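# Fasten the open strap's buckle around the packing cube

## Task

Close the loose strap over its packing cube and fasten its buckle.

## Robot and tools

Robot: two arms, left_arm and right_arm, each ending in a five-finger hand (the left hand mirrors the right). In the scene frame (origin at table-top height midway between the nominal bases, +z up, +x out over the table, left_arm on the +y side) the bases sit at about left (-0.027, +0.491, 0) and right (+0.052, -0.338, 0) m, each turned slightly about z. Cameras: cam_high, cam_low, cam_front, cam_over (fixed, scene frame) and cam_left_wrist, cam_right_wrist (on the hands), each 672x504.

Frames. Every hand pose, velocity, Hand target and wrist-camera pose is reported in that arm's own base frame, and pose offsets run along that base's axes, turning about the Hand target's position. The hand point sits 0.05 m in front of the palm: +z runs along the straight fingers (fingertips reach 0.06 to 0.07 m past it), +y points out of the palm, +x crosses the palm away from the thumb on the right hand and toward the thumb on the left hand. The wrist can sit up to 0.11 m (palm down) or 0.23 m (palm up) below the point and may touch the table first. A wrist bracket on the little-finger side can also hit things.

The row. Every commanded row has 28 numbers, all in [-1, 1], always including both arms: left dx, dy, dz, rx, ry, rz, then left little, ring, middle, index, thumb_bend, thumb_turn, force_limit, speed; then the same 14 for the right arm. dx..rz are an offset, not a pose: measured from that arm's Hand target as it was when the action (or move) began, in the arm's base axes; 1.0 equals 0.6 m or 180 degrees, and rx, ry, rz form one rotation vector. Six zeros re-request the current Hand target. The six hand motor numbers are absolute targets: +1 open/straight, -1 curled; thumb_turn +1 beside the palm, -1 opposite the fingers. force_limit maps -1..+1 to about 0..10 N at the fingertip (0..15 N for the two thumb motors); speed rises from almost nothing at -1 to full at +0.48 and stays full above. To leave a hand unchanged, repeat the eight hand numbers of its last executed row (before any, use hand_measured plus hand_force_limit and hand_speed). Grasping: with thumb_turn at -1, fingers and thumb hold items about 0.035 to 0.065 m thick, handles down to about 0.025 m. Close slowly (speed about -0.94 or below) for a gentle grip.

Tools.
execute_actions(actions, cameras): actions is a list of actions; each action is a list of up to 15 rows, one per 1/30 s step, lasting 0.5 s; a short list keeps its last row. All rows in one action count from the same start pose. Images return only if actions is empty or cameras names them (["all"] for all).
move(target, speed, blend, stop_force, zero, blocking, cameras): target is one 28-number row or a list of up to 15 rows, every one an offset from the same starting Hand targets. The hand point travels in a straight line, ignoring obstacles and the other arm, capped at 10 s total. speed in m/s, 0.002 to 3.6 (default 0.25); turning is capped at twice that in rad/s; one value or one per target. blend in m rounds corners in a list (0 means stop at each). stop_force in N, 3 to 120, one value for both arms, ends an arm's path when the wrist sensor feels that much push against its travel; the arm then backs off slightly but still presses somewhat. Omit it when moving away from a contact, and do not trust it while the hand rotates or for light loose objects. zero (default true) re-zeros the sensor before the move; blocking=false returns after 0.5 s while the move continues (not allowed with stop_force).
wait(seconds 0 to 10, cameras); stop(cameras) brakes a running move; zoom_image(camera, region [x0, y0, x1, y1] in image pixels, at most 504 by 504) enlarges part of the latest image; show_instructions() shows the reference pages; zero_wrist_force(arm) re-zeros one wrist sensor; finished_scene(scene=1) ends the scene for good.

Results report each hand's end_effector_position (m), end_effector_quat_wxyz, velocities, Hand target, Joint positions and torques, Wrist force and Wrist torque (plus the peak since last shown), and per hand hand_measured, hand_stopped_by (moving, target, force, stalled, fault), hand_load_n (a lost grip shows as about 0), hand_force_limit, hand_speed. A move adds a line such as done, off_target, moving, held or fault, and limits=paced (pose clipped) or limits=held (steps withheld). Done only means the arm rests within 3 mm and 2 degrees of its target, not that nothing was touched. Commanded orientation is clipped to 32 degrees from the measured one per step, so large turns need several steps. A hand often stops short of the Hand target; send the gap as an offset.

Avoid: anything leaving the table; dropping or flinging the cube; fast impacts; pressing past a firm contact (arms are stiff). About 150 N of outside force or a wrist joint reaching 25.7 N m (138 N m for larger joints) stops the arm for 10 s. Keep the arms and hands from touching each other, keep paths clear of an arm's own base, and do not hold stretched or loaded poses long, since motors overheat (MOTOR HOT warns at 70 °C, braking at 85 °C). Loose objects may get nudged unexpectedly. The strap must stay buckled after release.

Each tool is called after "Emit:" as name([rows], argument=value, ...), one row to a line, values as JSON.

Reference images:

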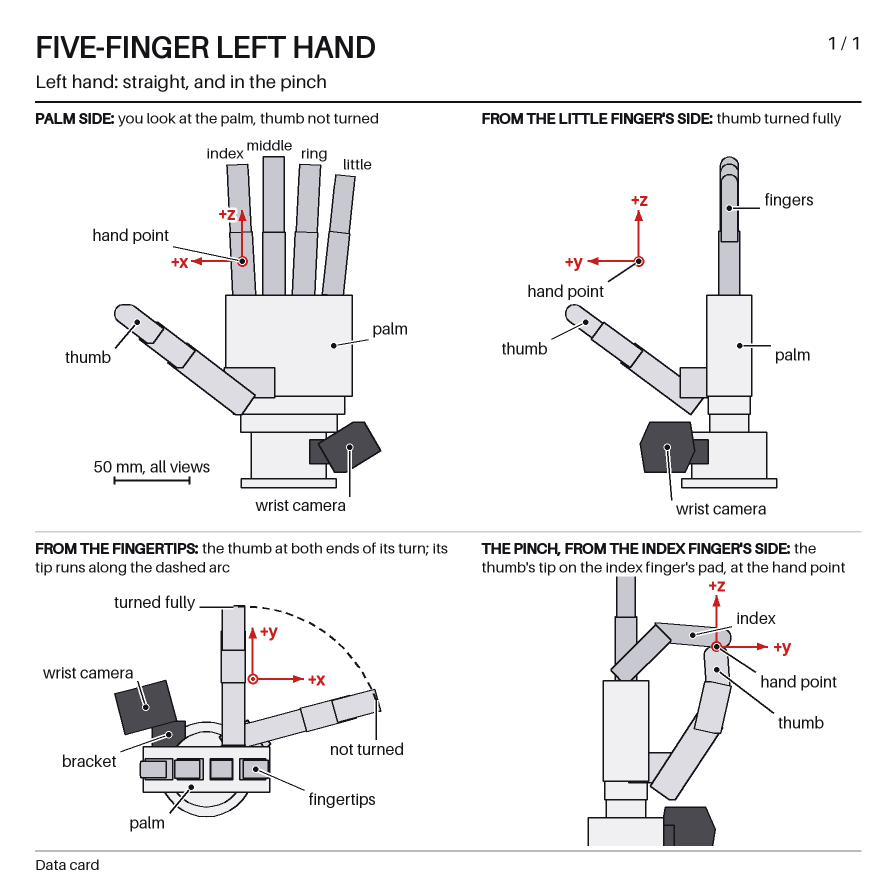

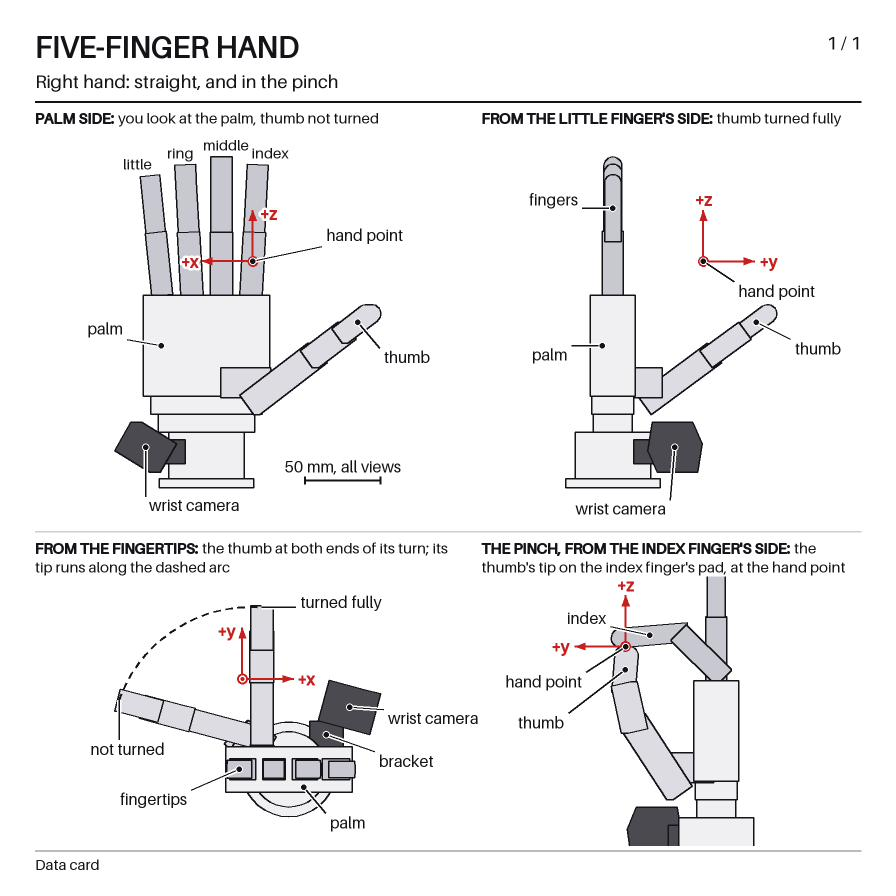

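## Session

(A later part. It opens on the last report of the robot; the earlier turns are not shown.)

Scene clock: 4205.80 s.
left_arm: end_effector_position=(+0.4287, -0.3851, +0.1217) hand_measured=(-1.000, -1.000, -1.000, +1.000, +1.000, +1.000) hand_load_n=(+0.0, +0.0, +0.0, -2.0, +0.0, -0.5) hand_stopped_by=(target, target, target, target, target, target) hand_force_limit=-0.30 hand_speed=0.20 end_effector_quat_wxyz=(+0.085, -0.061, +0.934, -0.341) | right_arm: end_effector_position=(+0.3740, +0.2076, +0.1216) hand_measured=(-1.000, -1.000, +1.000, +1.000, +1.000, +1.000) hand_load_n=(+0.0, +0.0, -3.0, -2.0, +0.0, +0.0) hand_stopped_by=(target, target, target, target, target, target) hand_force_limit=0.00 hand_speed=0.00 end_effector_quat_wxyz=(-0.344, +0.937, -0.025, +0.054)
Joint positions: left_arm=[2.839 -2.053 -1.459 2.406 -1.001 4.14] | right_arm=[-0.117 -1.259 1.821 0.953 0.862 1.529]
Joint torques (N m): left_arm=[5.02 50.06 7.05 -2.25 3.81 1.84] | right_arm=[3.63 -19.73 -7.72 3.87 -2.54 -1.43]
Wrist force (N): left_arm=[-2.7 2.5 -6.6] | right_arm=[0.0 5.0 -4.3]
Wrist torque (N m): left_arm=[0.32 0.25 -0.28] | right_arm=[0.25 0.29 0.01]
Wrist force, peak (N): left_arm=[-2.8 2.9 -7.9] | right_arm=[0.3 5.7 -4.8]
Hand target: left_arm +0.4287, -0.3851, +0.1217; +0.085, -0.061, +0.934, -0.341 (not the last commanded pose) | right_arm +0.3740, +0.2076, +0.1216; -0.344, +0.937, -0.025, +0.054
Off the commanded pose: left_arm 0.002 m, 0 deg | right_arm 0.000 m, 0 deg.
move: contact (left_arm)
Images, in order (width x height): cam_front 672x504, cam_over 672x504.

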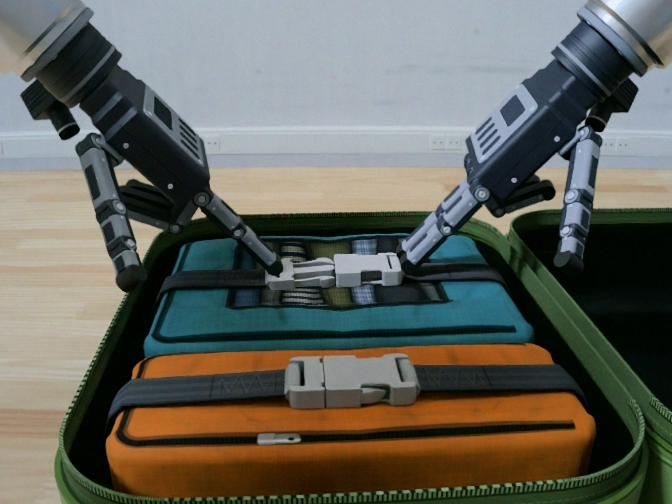

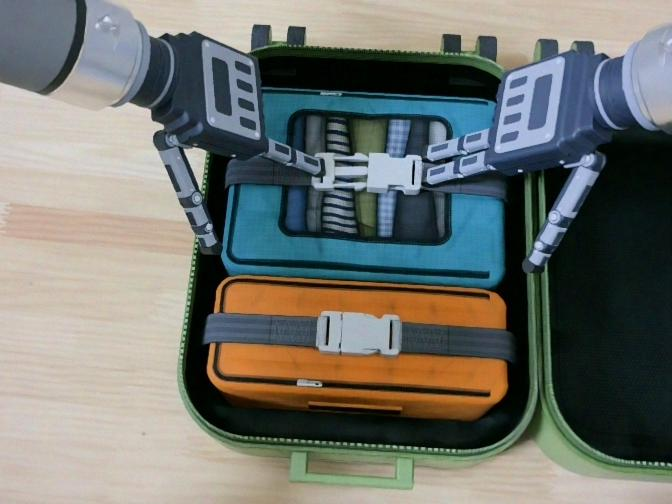

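Emit:
move([
  [0,0.005,0,0,0,0,-1,-1,-1,1,1,1,-0.3,0.2, 0,0,0,0,0,0,-1,-1,1,1,1,1,0.0,0.0],
  [0,0.005,0.0583,0,0,0,-1,-1,-1,1,1,1,-0.3,0.2, 0,0,0,0,0,0,-1,-1,1,1,1,1,0.0,0.0],
], speed=0.05)

Emit:
move(target=[0.0788,-0.0153,-0.0045,-0.0211,-0.0648,-0.2076,-1,-1,-1,1,1,1,-0.3,0.2, 0,0,0,0,0,0,-1,-1,1,1,1,1,0.0,0.0], speed=0.1, cameras=["cam_over","cam_front","cam_high"])

Scene clock: 4545.50 s.
left_arm: end_effector_position=(+0.4287, -0.3822, +0.1569) hand_measured=(-1.000, -1.000, -1.000, +1.000, +1.000, +1.000) hand_load_n=(+0.0, +0.0, +0.5, +0.0, +0.0, -0.5) hand_stopped_by=(target, target, target, target, target, target) hand_force_limit=-0.30 hand_speed=0.20 end_effector_quat_wxyz=(+0.085, -0.061, +0.934, -0.342) | right_arm: end_effector_position=(+0.3740, +0.2076, +0.1216) hand_measured=(-1.000, -1.000, +1.000, +1.000, +1.000, +1.000) hand_load_n=(+0.0, +0.0, -0.5, +0.0, +0.0, +0.0) hand_stopped_by=(target, target, target, target, target, target) hand_force_limit=0.00 hand_speed=0.00 end_effector_quat_wxyz=(-0.344, +0.937, -0.025, +0.054)
Joint positions: left_arm=[2.845 -2.022 -1.411 2.325 -0.998 4.147] | right_arm=[-0.117 -1.259 1.821 0.953 0.861 1.529]
Joint torques (N m): left_arm=[-3.68 26.12 9.11 0.07 -0.85 -0.48] | right_arm=[3.24 -19.81 -7.98 3.75 0.72 -1.48]
Wrist force (N): left_arm=[-1.5 1.0 1.1] | right_arm=[-1.0 2.4 -0.7]
Wrist torque (N m): left_arm=[-0.12 0.28 -0.25] | right_arm=[0.14 0.20 -0.07]
Wrist force, peak (N): left_arm=[-2.8 2.1 -7.3] | right_arm=[0.2 4.8 -5.0]
Hand target: left_arm +0.4287, -0.3821, +0.1567; +0.085, -0.061, +0.934, -0.341 | right_arm +0.3740, +0.2076, +0.1216; -0.344, +0.937, -0.025, +0.054
Off the commanded pose: left_arm 0.000 m, 0 deg | right_arm 0.000 m, 0 deg.
move: done

Scene clock: 4549.40 s.
left_arm: end_effector_position=(+0.4760, -0.3913, +0.1540) hand_measured=(-1.000, -1.000, -1.000, +1.000, +1.000, +1.000) hand_load_n=(+0.0, -0.5, +0.0, +0.0, +0.0, -0.5) hand_stopped_by=(target, target, target, target, target, target) hand_force_limit=-0.30 hand_speed=0.20 end_effector_quat_wxyz=(+0.062, +0.272, +0.880, -0.385) | right_arm: end_effector_position=(+0.3740, +0.2076, +0.1216) hand_measured=(-1.000, -1.000, +1.000, +1.000, +1.000, +1.000) hand_load_n=(+0.0, +0.0, -1.0, -0.5, +0.0, +0.0) hand_stopped_by=(target, target, target, target, target, target) hand_force_limit=0.00 hand_speed=0.00 end_effector_quat_wxyz=(-0.344, +0.937, -0.025, +0.054)
Joint positions: left_arm=[2.899 -2.246 -1.173 1.952 -0.775 5.026] | right_arm=[-0.117 -1.259 1.821 0.953 0.861 1.529]
Joint torques (N m): left_arm=[-0.26 58.64 7.46 -1.68 -1.6 1.76] | right_arm=[3.82 -19.52 -8.05 3.73 0.79 -1.52]
Wrist force (N): left_arm=[-0.9 1.2 0.9] | right_arm=[-0.7 2.1 -0.9]
Wrist torque (N m): left_arm=[-0.09 0.15 -0.10] | right_arm=[0.11 0.17 -0.06]
Wrist force, peak (N): left_arm=[-1.4 1.3 1.5] | right_arm=[-1.0 2.4 -0.9]
Hand target: left_arm +0.4760, -0.3913, +0.1540; +0.062, +0.273, +0.880, -0.385 | right_arm +0.3740, +0.2076, +0.1216; -0.344, +0.937, -0.025, +0.054
Off the commanded pose: left_arm 0.000 m, 0 deg | right_arm 0.000 m, 0 deg.
move: done
Images, in order (width x height): cam_high 672x504, cam_front 672x504, cam_over 672x504.

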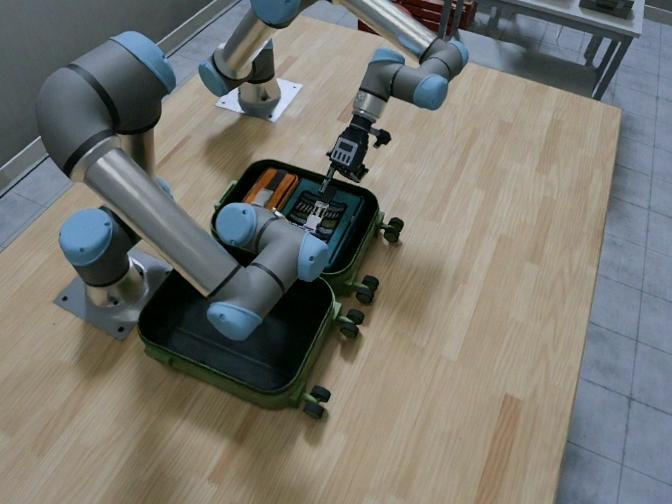

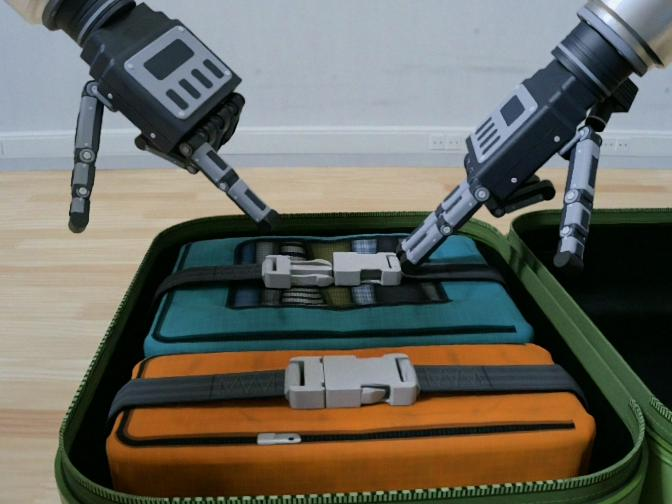

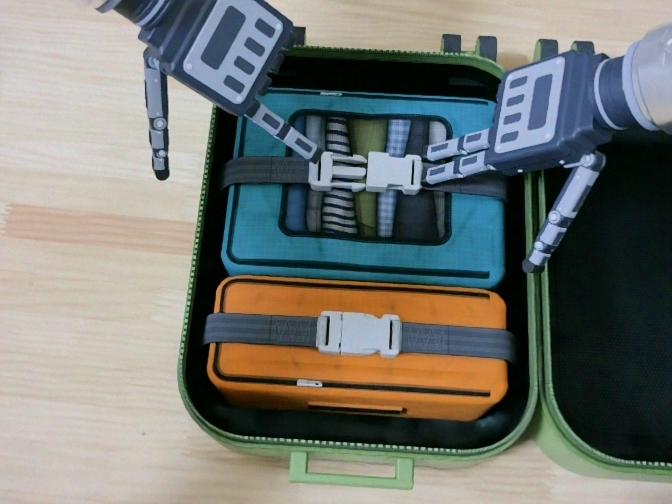

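Emit:
execute_actions([
  [[0,0,0,0,0,0,-1,-1,1,1,1,1,-0.3,0.2, 0,0,0,0,0,0,-1,-1,1,1,1,1,0.0,0.0]],
], cameras=["cam_over","cam_front"])

Emit:
zoom_image(camera="cam_over", region=[270, 110, 370, 200])

Emit:
zoom_image(camera="cam_front", region=[225, 185, 345, 295])

Scene clock: 4558.13 s.
left_arm: end_effector_position=(+0.4759, -0.3913, +0.1540) hand_measured=(-1.000, -1.000, +1.000, +1.000, +1.000, +1.000) hand_load_n=(+0.0, +0.0, +0.0, +0.0, +0.0, -0.5) hand_stopped_by=(target, target, target, target, target, target) hand_force_limit=-0.30 hand_speed=0.20 end_effector_quat_wxyz=(+0.062, +0.273, +0.880, -0.385) | right_arm: end_effector_position=(+0.3740, +0.2076, +0.1216) hand_measured=(-1.000, -1.000, +1.000, +1.000, +1.000, +1.000) hand_load_n=(+0.0, +0.0, -1.0, +0.0, +0.0, +0.0) hand_stopped_by=(target, target, target, target, target, target) hand_force_limit=0.00 hand_speed=0.00 end_effector_quat_wxyz=(-0.344, +0.937, -0.025, +0.054)
Joint positions: left_arm=[2.899 -2.246 -1.173 1.952 -0.775 5.027] | right_arm=[-0.117 -1.259 1.821 0.953 0.861 1.529]
Joint torques (N m): left_arm=[-2.54 58.48 8.81 -1.95 -1.1 0.48] | right_arm=[4.04 -19.98 -7.94 3.79 0.92 -1.54]
Wrist force (N): left_arm=[-0.9 1.4 0.8] | right_arm=[-0.9 2.0 -1.1]
Wrist torque (N m): left_arm=[-0.07 0.15 -0.12] | right_arm=[0.10 0.19 -0.07]
Wrist force, peak (N): left_arm=[-0.9 1.6 0.9] | right_arm=[-1.0 2.4 -0.9]
Hand target: left_arm +0.4760, -0.3913, +0.1540; +0.062, +0.273, +0.880, -0.385 | right_arm +0.3740, +0.2076, +0.1216; -0.344, +0.937, -0.025, +0.054
Off the commanded pose: left_arm 0.000 m, 0 deg | right_arm 0.000 m, 0 deg.
Images, in order (width x height): cam_front 672x504, cam_over 672x504.

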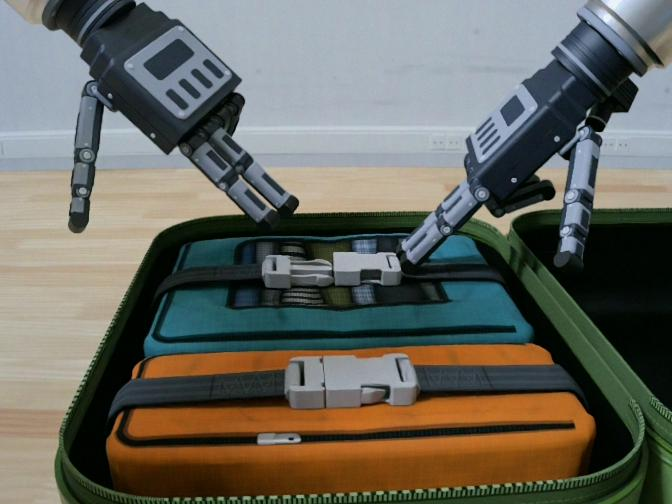

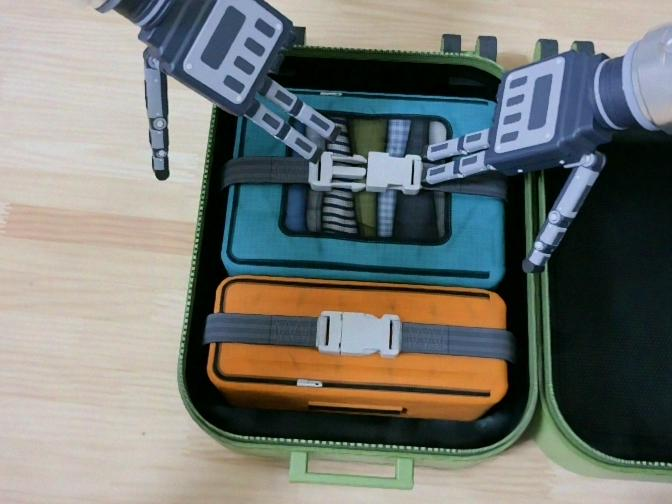

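Scaled by 5.040.

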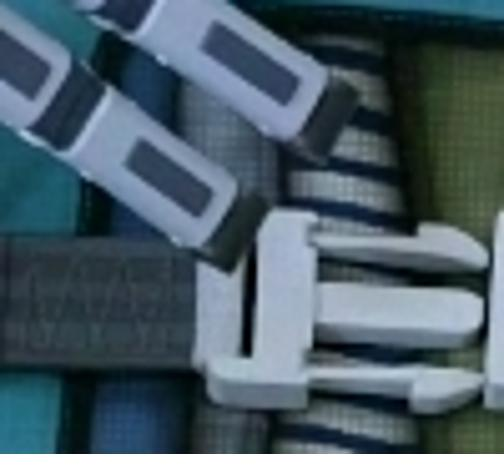

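Scaled by 4.200.

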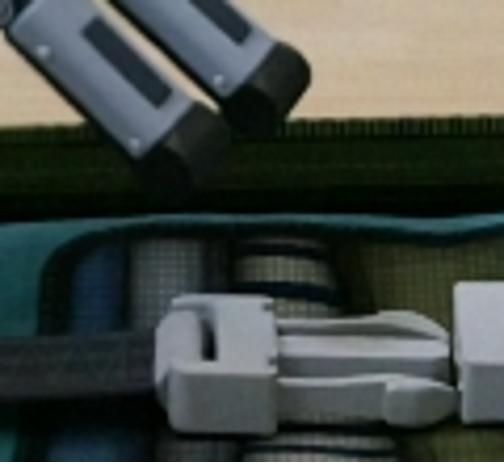

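Emit:
move(target=[0,0,-0.0417,0,0,0,-1,-1,1,1,1,1,-0.3,0.2, 0,0,0,0,0,0,-1,-1,1,1,1,1,0.0,0.0], speed=0.06, stop_force=4, cameras=["cam_over","cam_front"])

Emit:
zoom_image(camera="cam_over", region=[285, 125, 355, 195])

Emit:
zoom_image(camera="cam_front", region=[245, 225, 315, 295])

Scene clock: 4568.10 s.
left_arm: end_effector_position=(+0.4759, -0.3913, +0.1290) hand_measured=(-1.000, -1.000, +1.000, +1.000, +1.000, +1.000) hand_load_n=(+0.5, +0.0, +0.0, +0.0, +0.0, +0.0) hand_stopped_by=(target, target, target, target, target, target) hand_force_limit=-0.30 hand_speed=0.20 end_effector_quat_wxyz=(+0.062, +0.273, +0.880, -0.385) | right_arm: end_effector_position=(+0.3740, +0.2076, +0.1216) hand_measured=(-1.000, -1.000, +1.000, +1.000, +1.000, +1.000) hand_load_n=(+0.0, +0.0, -0.5, -0.5, -0.5, +0.0) hand_stopped_by=(target, target, target, target, target, target) hand_force_limit=0.00 hand_speed=0.00 end_effector_quat_wxyz=(-0.344, +0.937, -0.025, +0.054)
Joint positions: left_arm=[2.899 -2.264 -1.208 2.005 -0.775 5.027] | right_arm=[-0.117 -1.259 1.821 0.953 0.861 1.529]
Joint torques (N m): left_arm=[-1.57 59.2 29.71 -0.98 0.64 1.3] | right_arm=[4.09 -20.05 -7.98 3.6 0.8 -1.37]
Wrist force (N): left_arm=[-1.1 1.4 1.0] | right_arm=[-0.9 2.3 -0.7]
Wrist torque (N m): left_arm=[-0.06 0.19 -0.14] | right_arm=[0.12 0.19 -0.06]
Wrist force, peak (N): left_arm=[-0.8 1.9 1.4] | right_arm=[-0.8 2.5 -0.8]
Hand target: left_arm +0.4760, -0.3913, +0.1290; +0.062, +0.273, +0.880, -0.385 | right_arm +0.3740, +0.2076, +0.1216; -0.344, +0.937, -0.025, +0.054
Off the commanded pose: left_arm 0.000 m, 0 deg | right_arm 0.000 m, 0 deg.
move: done
Images, in order (width x height): cam_front 672x504, cam_over 672x504.

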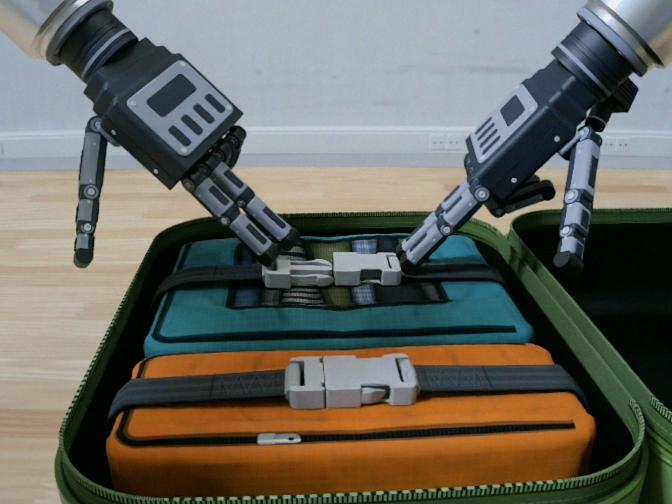

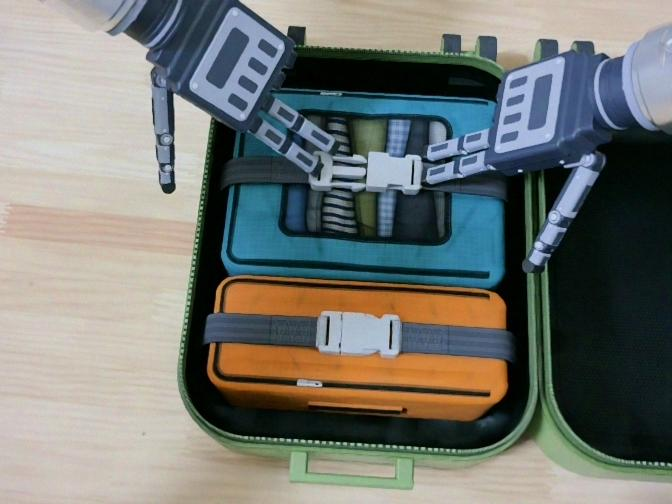

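Scaled by 7.200.

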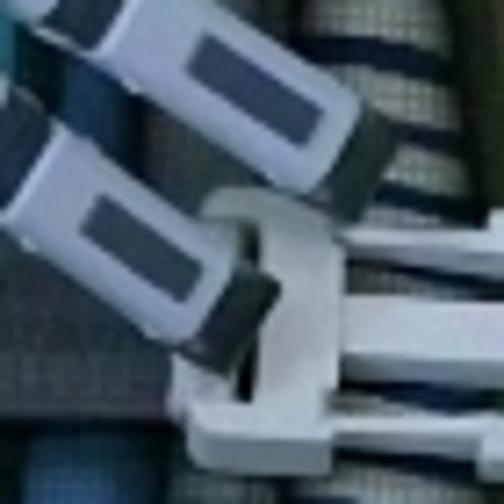

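Scaled by 7.200.

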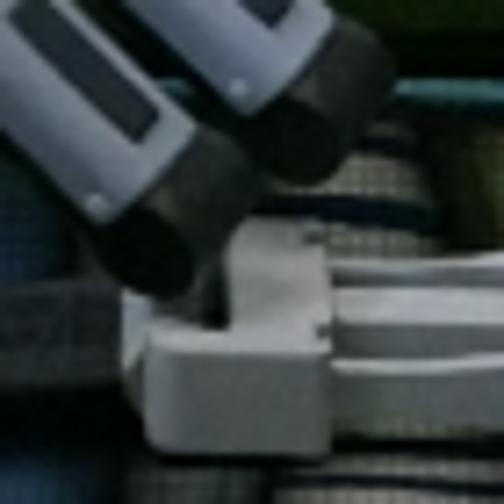

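Emit:
move([
  [0,0,0.0333,0,0,0,-1,-1,1,1,1,1,-0.3,0.2, 0,0,0,0,0,0,-1,-1,1,1,1,1,0.0,0.0],
  [-0.0623,0.0077,0.0503,0.0275,0.0617,0.1411,-1,-1,1,0.88,1,1,-0.3,0.2, 0,0,0,0,0,0,-1,-1,1,1,1,1,0.0,0.0],
], speed=0.08)

Emit:
move(target=[0,0,-0.0333,0,0,0,-1,-1,1,0.88,1,1,-0.3,0.2, 0,0,0,0,0,0,-1,-1,1,1,1,1,0.0,0.0], speed=0.06, stop_force=4, cameras=["cam_over","cam_front"])

Emit:
zoom_image(camera="cam_over", region=[285, 125, 355, 195])

Emit:
zoom_image(camera="cam_front", region=[245, 225, 315, 295])

Scene clock: 4674.27 s.
left_arm: end_effector_position=(+0.4386, -0.3867, +0.1592) hand_measured=(-1.000, -1.000, +1.000, +0.880, +1.000, +1.000) hand_load_n=(+0.0, +0.0, +0.0, -0.5, +0.0, +0.0) hand_stopped_by=(target, target, target, target, target, target) hand_force_limit=-0.30 hand_speed=0.20 end_effector_quat_wxyz=(+0.048, +0.037, +0.935, -0.348) | right_arm: end_effector_position=(+0.3740, +0.2076, +0.1216) hand_measured=(-1.000, -1.000, +1.000, +1.000, +1.000, +1.000) hand_load_n=(+0.0, +0.0, -1.0, +0.0, +0.0, +0.0) hand_stopped_by=(target, target, target, target, target, target) hand_force_limit=0.00 hand_speed=0.00 end_effector_quat_wxyz=(-0.344, +0.937, -0.025, +0.054)
Joint positions: left_arm=[2.858 -2.118 -1.293 2.156 -0.913 4.399] | right_arm=[-0.117 -1.259 1.821 0.953 0.861 1.529]
Joint torques (N m): left_arm=[4.9 30.25 31.19 -3.51 3.56 -1.74] | right_arm=[4.79 -20.02 -7.57 3.5 0.76 -1.39]
Wrist force (N): left_arm=[-1.6 0.8 1.4] | right_arm=[-0.9 2.0 -1.0]
Wrist torque (N m): left_arm=[-0.16 0.28 -0.21] | right_arm=[0.11 0.20 -0.07]
Wrist force, peak (N): left_arm=[-1.4 1.0 1.6] | right_arm=[-0.9 2.4 -1.0]
Hand target: left_arm +0.4386, -0.3867, +0.1592; +0.048, +0.037, +0.935, -0.348 | right_arm +0.3740, +0.2076, +0.1216; -0.344, +0.937, -0.025, +0.054
Off the commanded pose: left_arm 0.000 m, 0 deg | right_arm 0.000 m, 0 deg.
move: done

Scene clock: 4675.77 s.
left_arm: end_effector_position=(+0.4386, -0.3867, +0.1392) hand_measured=(-1.000, -1.000, +1.000, +0.880, +1.000, +1.000) hand_load_n=(+0.0, +0.0, +0.0, +0.0, +0.0, +0.0) hand_stopped_by=(target, target, target, target, target, target) hand_force_limit=-0.30 hand_speed=0.20 end_effector_quat_wxyz=(+0.048, +0.037, +0.935, -0.348) | right_arm: end_effector_position=(+0.3740, +0.2076, +0.1216) hand_measured=(-1.000, -1.000, +1.000, +1.000, +1.000, +1.000) hand_load_n=(+0.0, +0.0, -0.5, -0.5, +0.0, +0.0) hand_stopped_by=(target, target, target, target, target, target) hand_force_limit=0.00 hand_speed=0.00 end_effector_quat_wxyz=(-0.344, +0.937, -0.025, +0.054)
Joint positions: left_arm=[2.858 -2.132 -1.324 2.201 -0.913 4.399] | right_arm=[-0.117 -1.259 1.821 0.953 0.861 1.529]
Joint torques (N m): left_arm=[5.71 54.78 29.9 -1.24 3.09 0.08] | right_arm=[5 -20.25 -7.72 3.36 0.88 -1.4]
Wrist force (N): left_arm=[-1.2 1.1 1.5] | right_arm=[-0.9 2.2 -0.9]
Wrist torque (N m): left_arm=[-0.12 0.21 -0.18] | right_arm=[0.11 0.20 -0.07]
Wrist force, peak (N): left_arm=[-1.3 1.3 1.6] | right_arm=[-0.9 2.4 -0.9]
Hand target: left_arm +0.4386, -0.3867, +0.1392; +0.048, +0.037, +0.935, -0.348 | right_arm +0.3740, +0.2076, +0.1216; -0.344, +0.937, -0.025, +0.054
Off the commanded pose: left_arm 0.000 m, 0 deg | right_arm 0.000 m, 0 deg.
move: done
Images, in order (width x height): cam_front 672x504, cam_over 672x504.

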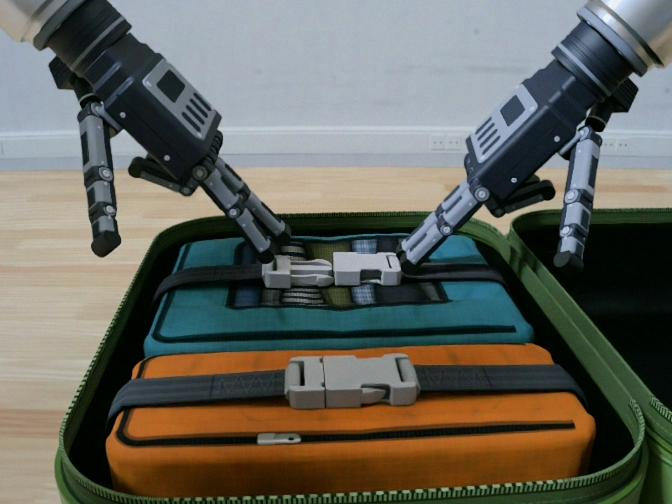

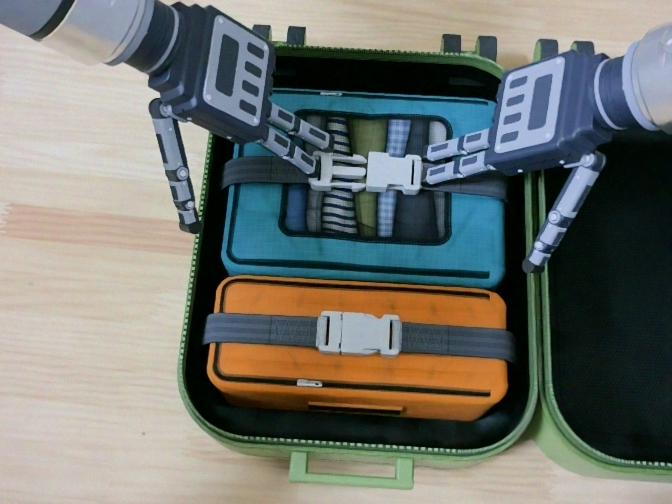

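Scaled by 7.200.

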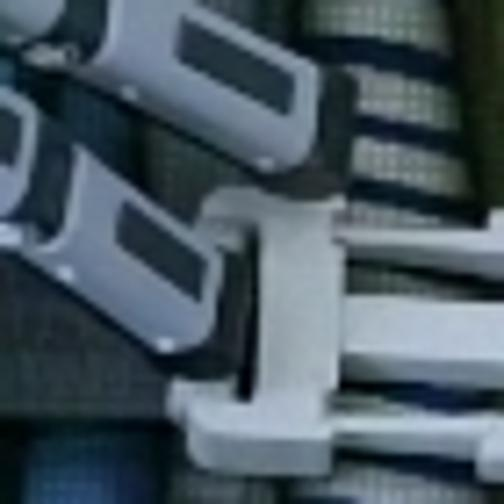

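Scaled by 7.200.

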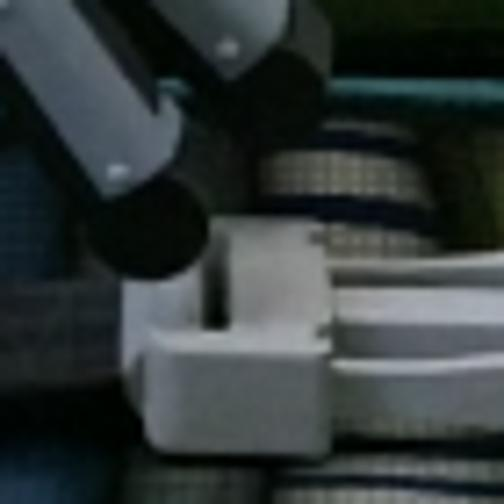

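Emit:
move(target=[-0.0013,0,-0.0267,0,0,0,-1,-1,1,0.88,1,1,-0.3,0.2, 0,0,0,0,0,0,-1,-1,1,1,1,1,0.0,0.0], speed=0.015, stop_force=5, cameras=["cam_over","cam_front"])

Emit:
zoom_image(camera="cam_over", region=[285, 125, 385, 205])

Emit:
zoom_image(camera="cam_front", region=[245, 225, 315, 295])

Emit:
zoom_image(camera="cam_front", region=[285, 235, 385, 305])

Scene clock: 4695.77 s.
left_arm: end_effector_position=(+0.4379, -0.3867, +0.1265) hand_measured=(-1.000, -1.000, +1.000, +0.880, +1.000, +1.000) hand_load_n=(+0.0, +0.0, +0.0, +1.0, +0.0, +0.0) hand_stopped_by=(target, target, target, target, target, target) hand_force_limit=-0.30 hand_speed=0.20 end_effector_quat_wxyz=(+0.048, +0.037, +0.935, -0.348) | right_arm: end_effector_position=(+0.3740, +0.2076, +0.1216) hand_measured=(-1.000, -1.000, +1.000, +1.000, +1.000, +1.000) hand_load_n=(+0.0, +0.0, -1.0, +0.0, +0.0, +0.0) hand_stopped_by=(target, target, target, target, target, target) hand_force_limit=0.00 hand_speed=0.00 end_effector_quat_wxyz=(-0.344, +0.937, -0.025, +0.054)
Joint positions: left_arm=[2.857 -2.14 -1.345 2.23 -0.913 4.399] | right_arm=[-0.117 -1.259 1.821 0.953 0.861 1.529]
Joint torques (N m): left_arm=[-1.2 51.95 28.24 -0.31 -1.52 -0.28] | right_arm=[4.6 -20.57 -8.26 3.3 0.8 -1.36]
Wrist force (N): left_arm=[-2.2 -1.9 -2.7] | right_arm=[-0.8 2.2 -0.8]
Wrist torque (N m): left_arm=[0.27 0.14 -0.20] | right_arm=[0.11 0.18 -0.06]
Wrist force, peak (N): left_arm=[-2.4 -2.5 -3.6] | right_arm=[-1.0 2.6 -0.6]
Hand target: left_arm +0.4379, -0.3867, +0.1265; +0.048, +0.037, +0.935, -0.348 (not the last commanded pose) | right_arm +0.3740, +0.2076, +0.1216; -0.344, +0.937, -0.025, +0.054
Off the commanded pose: left_arm 0.003 m, 0 deg | right_arm 0.000 m, 0 deg.
move: contact (left_arm)
Images, in order (width x height): cam_front 672x504, cam_over 672x504.

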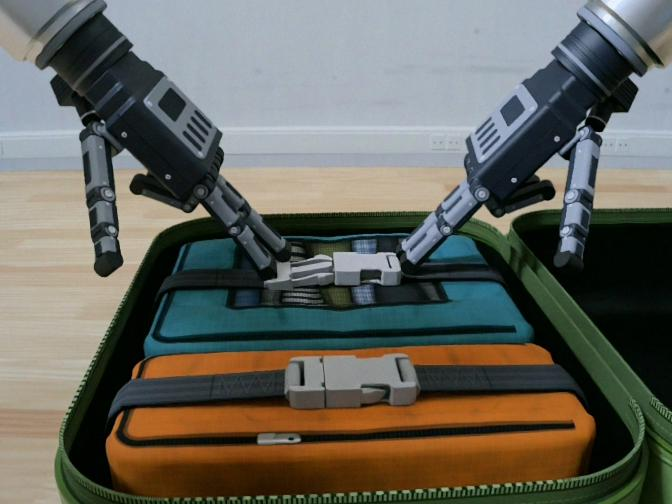

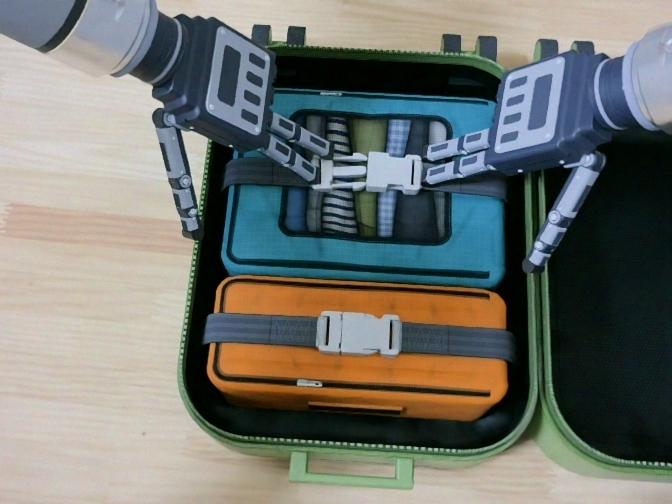

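Scaled by 5.040.

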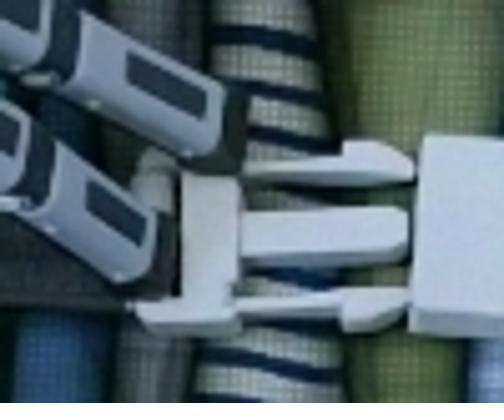

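Scaled by 7.200.

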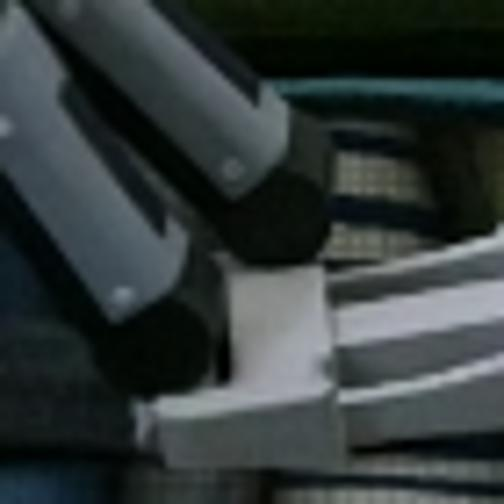

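Scaled by 5.040.

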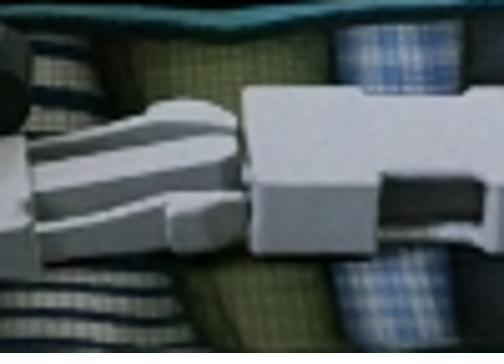

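Emit:
move(target=[0,0,0.0067,0,0,0,-1,-1,1,0.91,1,1,-0.3,0.2, 0,0,0,0,0,0,-1,-1,1,1,1,1,0.0,0.0], speed=0.03)

Emit:
move(target=[0,0,-0.0200,0,0,0,-1,-1,1,0.91,1,1,-0.3,0.2, 0,0,0,0,0,0,-1,-1,1,1,1,1,0.0,0.0], speed=0.015, stop_force=6, cameras=["cam_over","cam_front"])

Emit:
zoom_image(camera="cam_over", region=[285, 125, 385, 205])

Emit:
zoom_image(camera="cam_front", region=[245, 225, 315, 295])

Emit:
zoom_image(camera="cam_front", region=[285, 235, 385, 305])

Scene clock: 4707.50 s.
left_arm: end_effector_position=(+0.4380, -0.3867, +0.1306) hand_measured=(-1.000, -1.000, +1.000, +0.910, +1.000, +1.000) hand_load_n=(+0.0, +0.0, +0.0, -0.5, +0.0, +0.0) hand_stopped_by=(target, target, target, target, target, target) hand_force_limit=-0.30 hand_speed=0.20 end_effector_quat_wxyz=(+0.048, +0.037, +0.935, -0.348) | right_arm: end_effector_position=(+0.3740, +0.2076, +0.1216) hand_measured=(-1.000, -1.000, +1.000, +1.000, +1.000, +1.000) hand_load_n=(+0.0, +0.0, -0.5, +0.0, -0.5, +0.0) hand_stopped_by=(target, target, target, target, target, target) hand_force_limit=0.00 hand_speed=0.00 end_effector_quat_wxyz=(-0.344, +0.937, -0.025, +0.054)
Joint positions: left_arm=[2.857 -2.137 -1.339 2.221 -0.913 4.399] | right_arm=[-0.117 -1.259 1.821 0.953 0.861 1.529]
Joint torques (N m): left_arm=[1.73 48.89 23.04 -1.27 1.5 1.65] | right_arm=[5.25 -20.86 -7.79 3.28 0.75 -1.41]
Wrist force (N): left_arm=[-1.6 1.0 1.3] | right_arm=[-0.8 2.0 -0.9]
Wrist torque (N m): left_arm=[-0.13 0.25 -0.18] | right_arm=[0.10 0.17 -0.06]
Wrist force, peak (N): left_arm=[-2.3 -2.3 -3.1] | right_arm=[-0.9 2.4 -0.7]
Hand target: left_arm +0.4379, -0.3867, +0.1305; +0.048, +0.037, +0.935, -0.348 | right_arm +0.3740, +0.2076, +0.1216; -0.344, +0.937, -0.025, +0.054
Off the commanded pose: left_arm 0.000 m, 0 deg | right_arm 0.000 m, 0 deg.
move: done

Scene clock: 4708.93 s.
left_arm: end_effector_position=(+0.4380, -0.3867, +0.1249) hand_measured=(-1.000, -1.000, +1.000, +0.910, +1.000, +1.000) hand_load_n=(+0.0, +0.0, +0.5, +1.0, +0.0, +0.0) hand_stopped_by=(target, target, target, target, target, target) hand_force_limit=-0.30 hand_speed=0.20 end_effector_quat_wxyz=(+0.048, +0.037, +0.935, -0.348) | right_arm: end_effector_position=(+0.3740, +0.2076, +0.1216) hand_measured=(-1.000, -1.000, +1.000, +1.000, +1.000, +1.000) hand_load_n=(+0.0, +0.0, +0.0, -0.5, +0.0, -0.5) hand_stopped_by=(target, target, target, target, target, target) hand_force_limit=0.00 hand_speed=0.00 end_effector_quat_wxyz=(-0.344, +0.937, -0.025, +0.054)
Joint positions: left_arm=[2.857 -2.142 -1.347 2.234 -0.913 4.399] | right_arm=[-0.117 -1.259 1.821 0.953 0.861 1.529]
Joint torques (N m): left_arm=[2.43 52.85 27.53 -0.36 1.8 1.54] | right_arm=[4.51 -21.1 -7.47 3.36 0.72 -1.36]
Wrist force (N): left_arm=[-2.6 -1.6 -3.2] | right_arm=[-1.0 2.3 -1.0]
Wrist torque (N m): left_arm=[0.28 0.07 -0.23] | right_arm=[0.11 0.18 -0.08]
Wrist force, peak (N): left_arm=[-3.1 -2.4 -4.3] | right_arm=[-1.1 2.5 -0.9]
Hand target: left_arm +0.4380, -0.3867, +0.1249; +0.048, +0.037, +0.935, -0.348 (not the last commanded pose) | right_arm +0.3740, +0.2076, +0.1216; -0.344, +0.937, -0.025, +0.054
Off the commanded pose: left_arm 0.006 m, 0 deg | right_arm 0.000 m, 0 deg.
move: contact (left_arm)
Images, in order (width x height): cam_front 672x504, cam_over 672x504.

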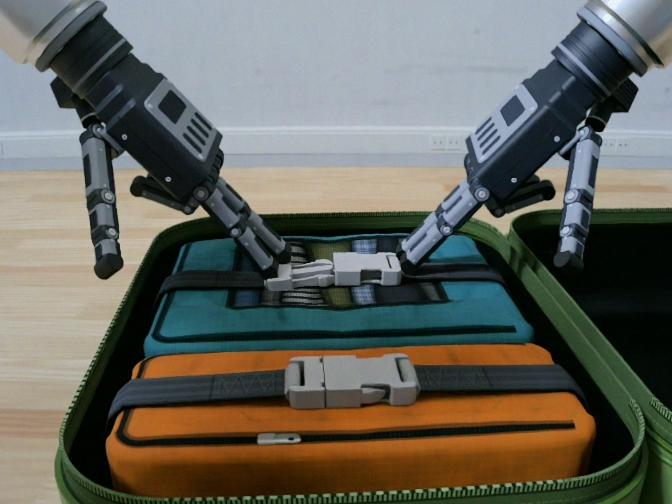

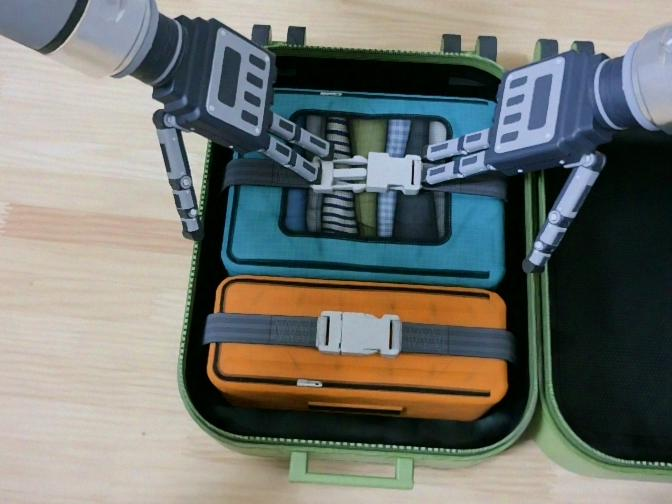

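Scaled by 5.040.

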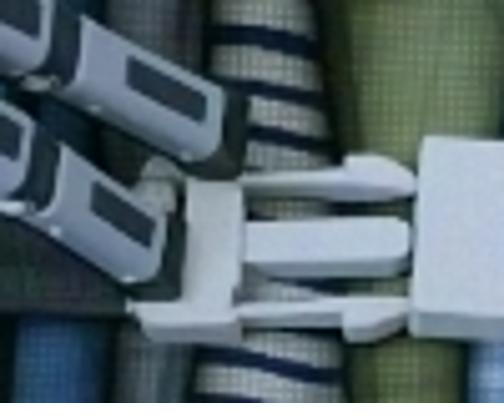

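Scaled by 7.200.

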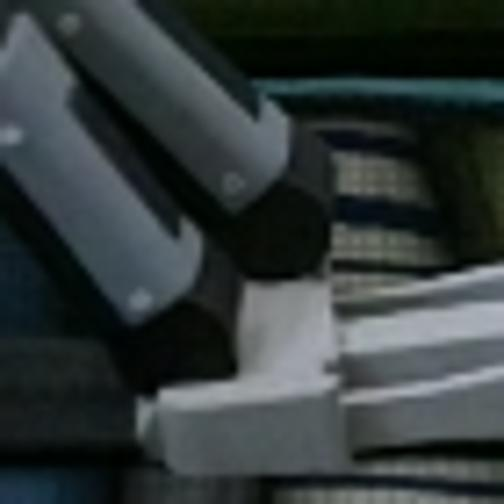

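Scaled by 5.040.

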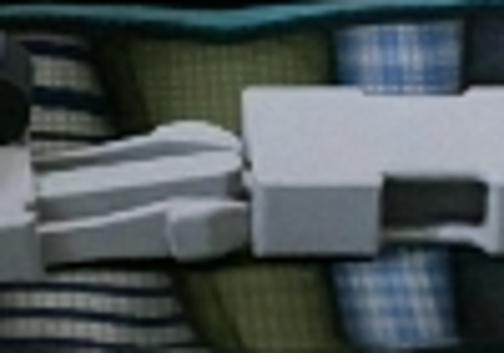

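Emit:
move(target=[0.0003,-0.0067,0,0,0,0,-1,-1,1,0.91,1,1,-0.3,0.2, 0,0,0,0,0,0,-1,-1,1,1,1,1,0.0,0.0], speed=0.01, stop_force=5, cameras=["cam_over","cam_front"])

Emit:
zoom_image(camera="cam_over", region=[285, 125, 385, 205])

Emit:
zoom_image(camera="cam_front", region=[245, 225, 315, 295])

Emit:
zoom_image(camera="cam_front", region=[285, 235, 385, 305])

Scene clock: 4726.33 s.
left_arm: end_effector_position=(+0.4381, -0.3894, +0.1249) hand_measured=(-1.000, -1.000, +1.000, +0.910, +1.000, +1.000) hand_load_n=(+0.0, +0.0, +0.0, -2.0, +0.0, +0.0) hand_stopped_by=(target, target, target, target, target, target) hand_force_limit=-0.30 hand_speed=0.20 end_effector_quat_wxyz=(+0.048, +0.037, +0.935, -0.348) | right_arm: end_effector_position=(+0.3740, +0.2076, +0.1216) hand_measured=(-1.000, -1.000, +1.000, +1.000, +1.000, +1.000) hand_load_n=(+0.0, +0.0, -1.5, -2.5, +0.0, -0.5) hand_stopped_by=(target, target, target, target, target, target) hand_force_limit=0.00 hand_speed=0.00 end_effector_quat_wxyz=(-0.344, +0.937, -0.025, +0.054)
Joint positions: left_arm=[2.852 -2.145 -1.341 2.235 -0.915 4.393] | right_arm=[-0.117 -1.259 1.821 0.953 0.862 1.529]
Joint torques (N m): left_arm=[4.2 51.86 6.2 -2.67 3.75 1.96] | right_arm=[4.38 -20.78 -7.32 3.26 -2.09 -1.3]
Wrist force (N): left_arm=[-2.2 1.2 -6.9] | right_arm=[-0.3 4.2 -3.8]
Wrist torque (N m): left_arm=[0.33 0.16 -0.20] | right_arm=[0.22 0.23 -0.02]
Wrist force, peak (N): left_arm=[-1.9 1.8 -8.0] | right_arm=[-0.1 5.0 -4.2]
Hand target: left_arm +0.4381, -0.3894, +0.1249; +0.048, +0.037, +0.935, -0.348 (not the last commanded pose) | right_arm +0.3740, +0.2076, +0.1216; -0.344, +0.937, -0.025, +0.054
Off the commanded pose: left_arm 0.001 m, 0 deg | right_arm 0.000 m, 0 deg.
move: contact (left_arm)
Images, in order (width x height): cam_front 672x504, cam_over 672x504.

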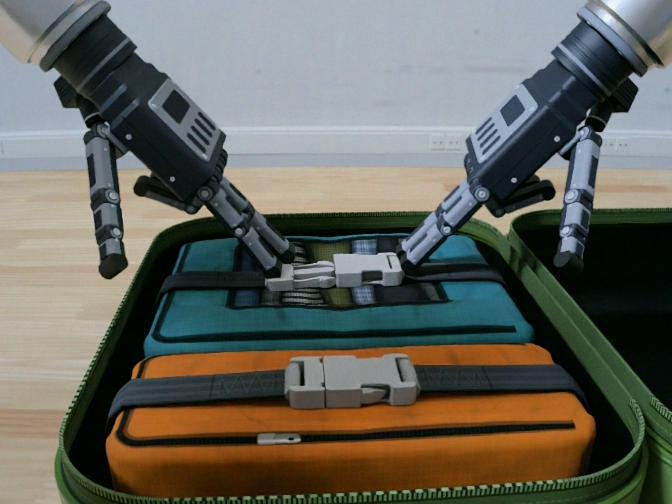

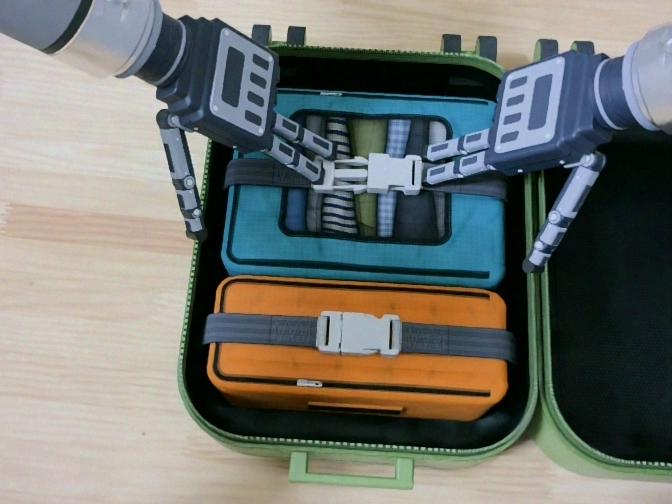

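Scaled by 5.040.

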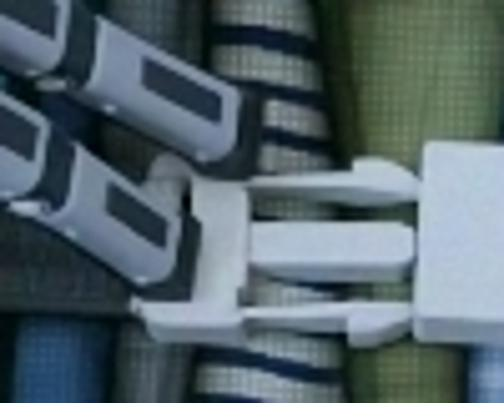

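Scaled by 7.200.

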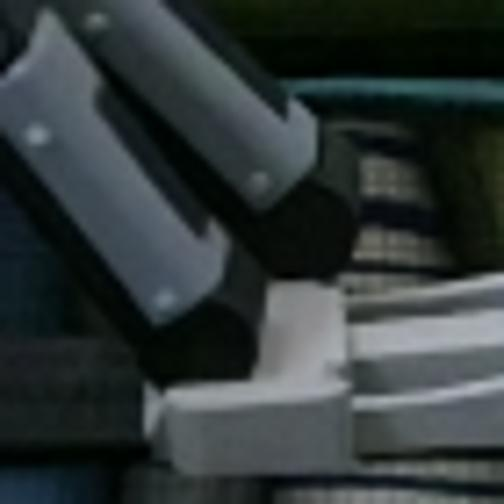

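Scaled by 5.040.

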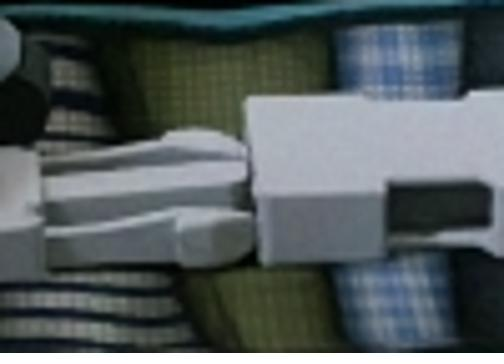

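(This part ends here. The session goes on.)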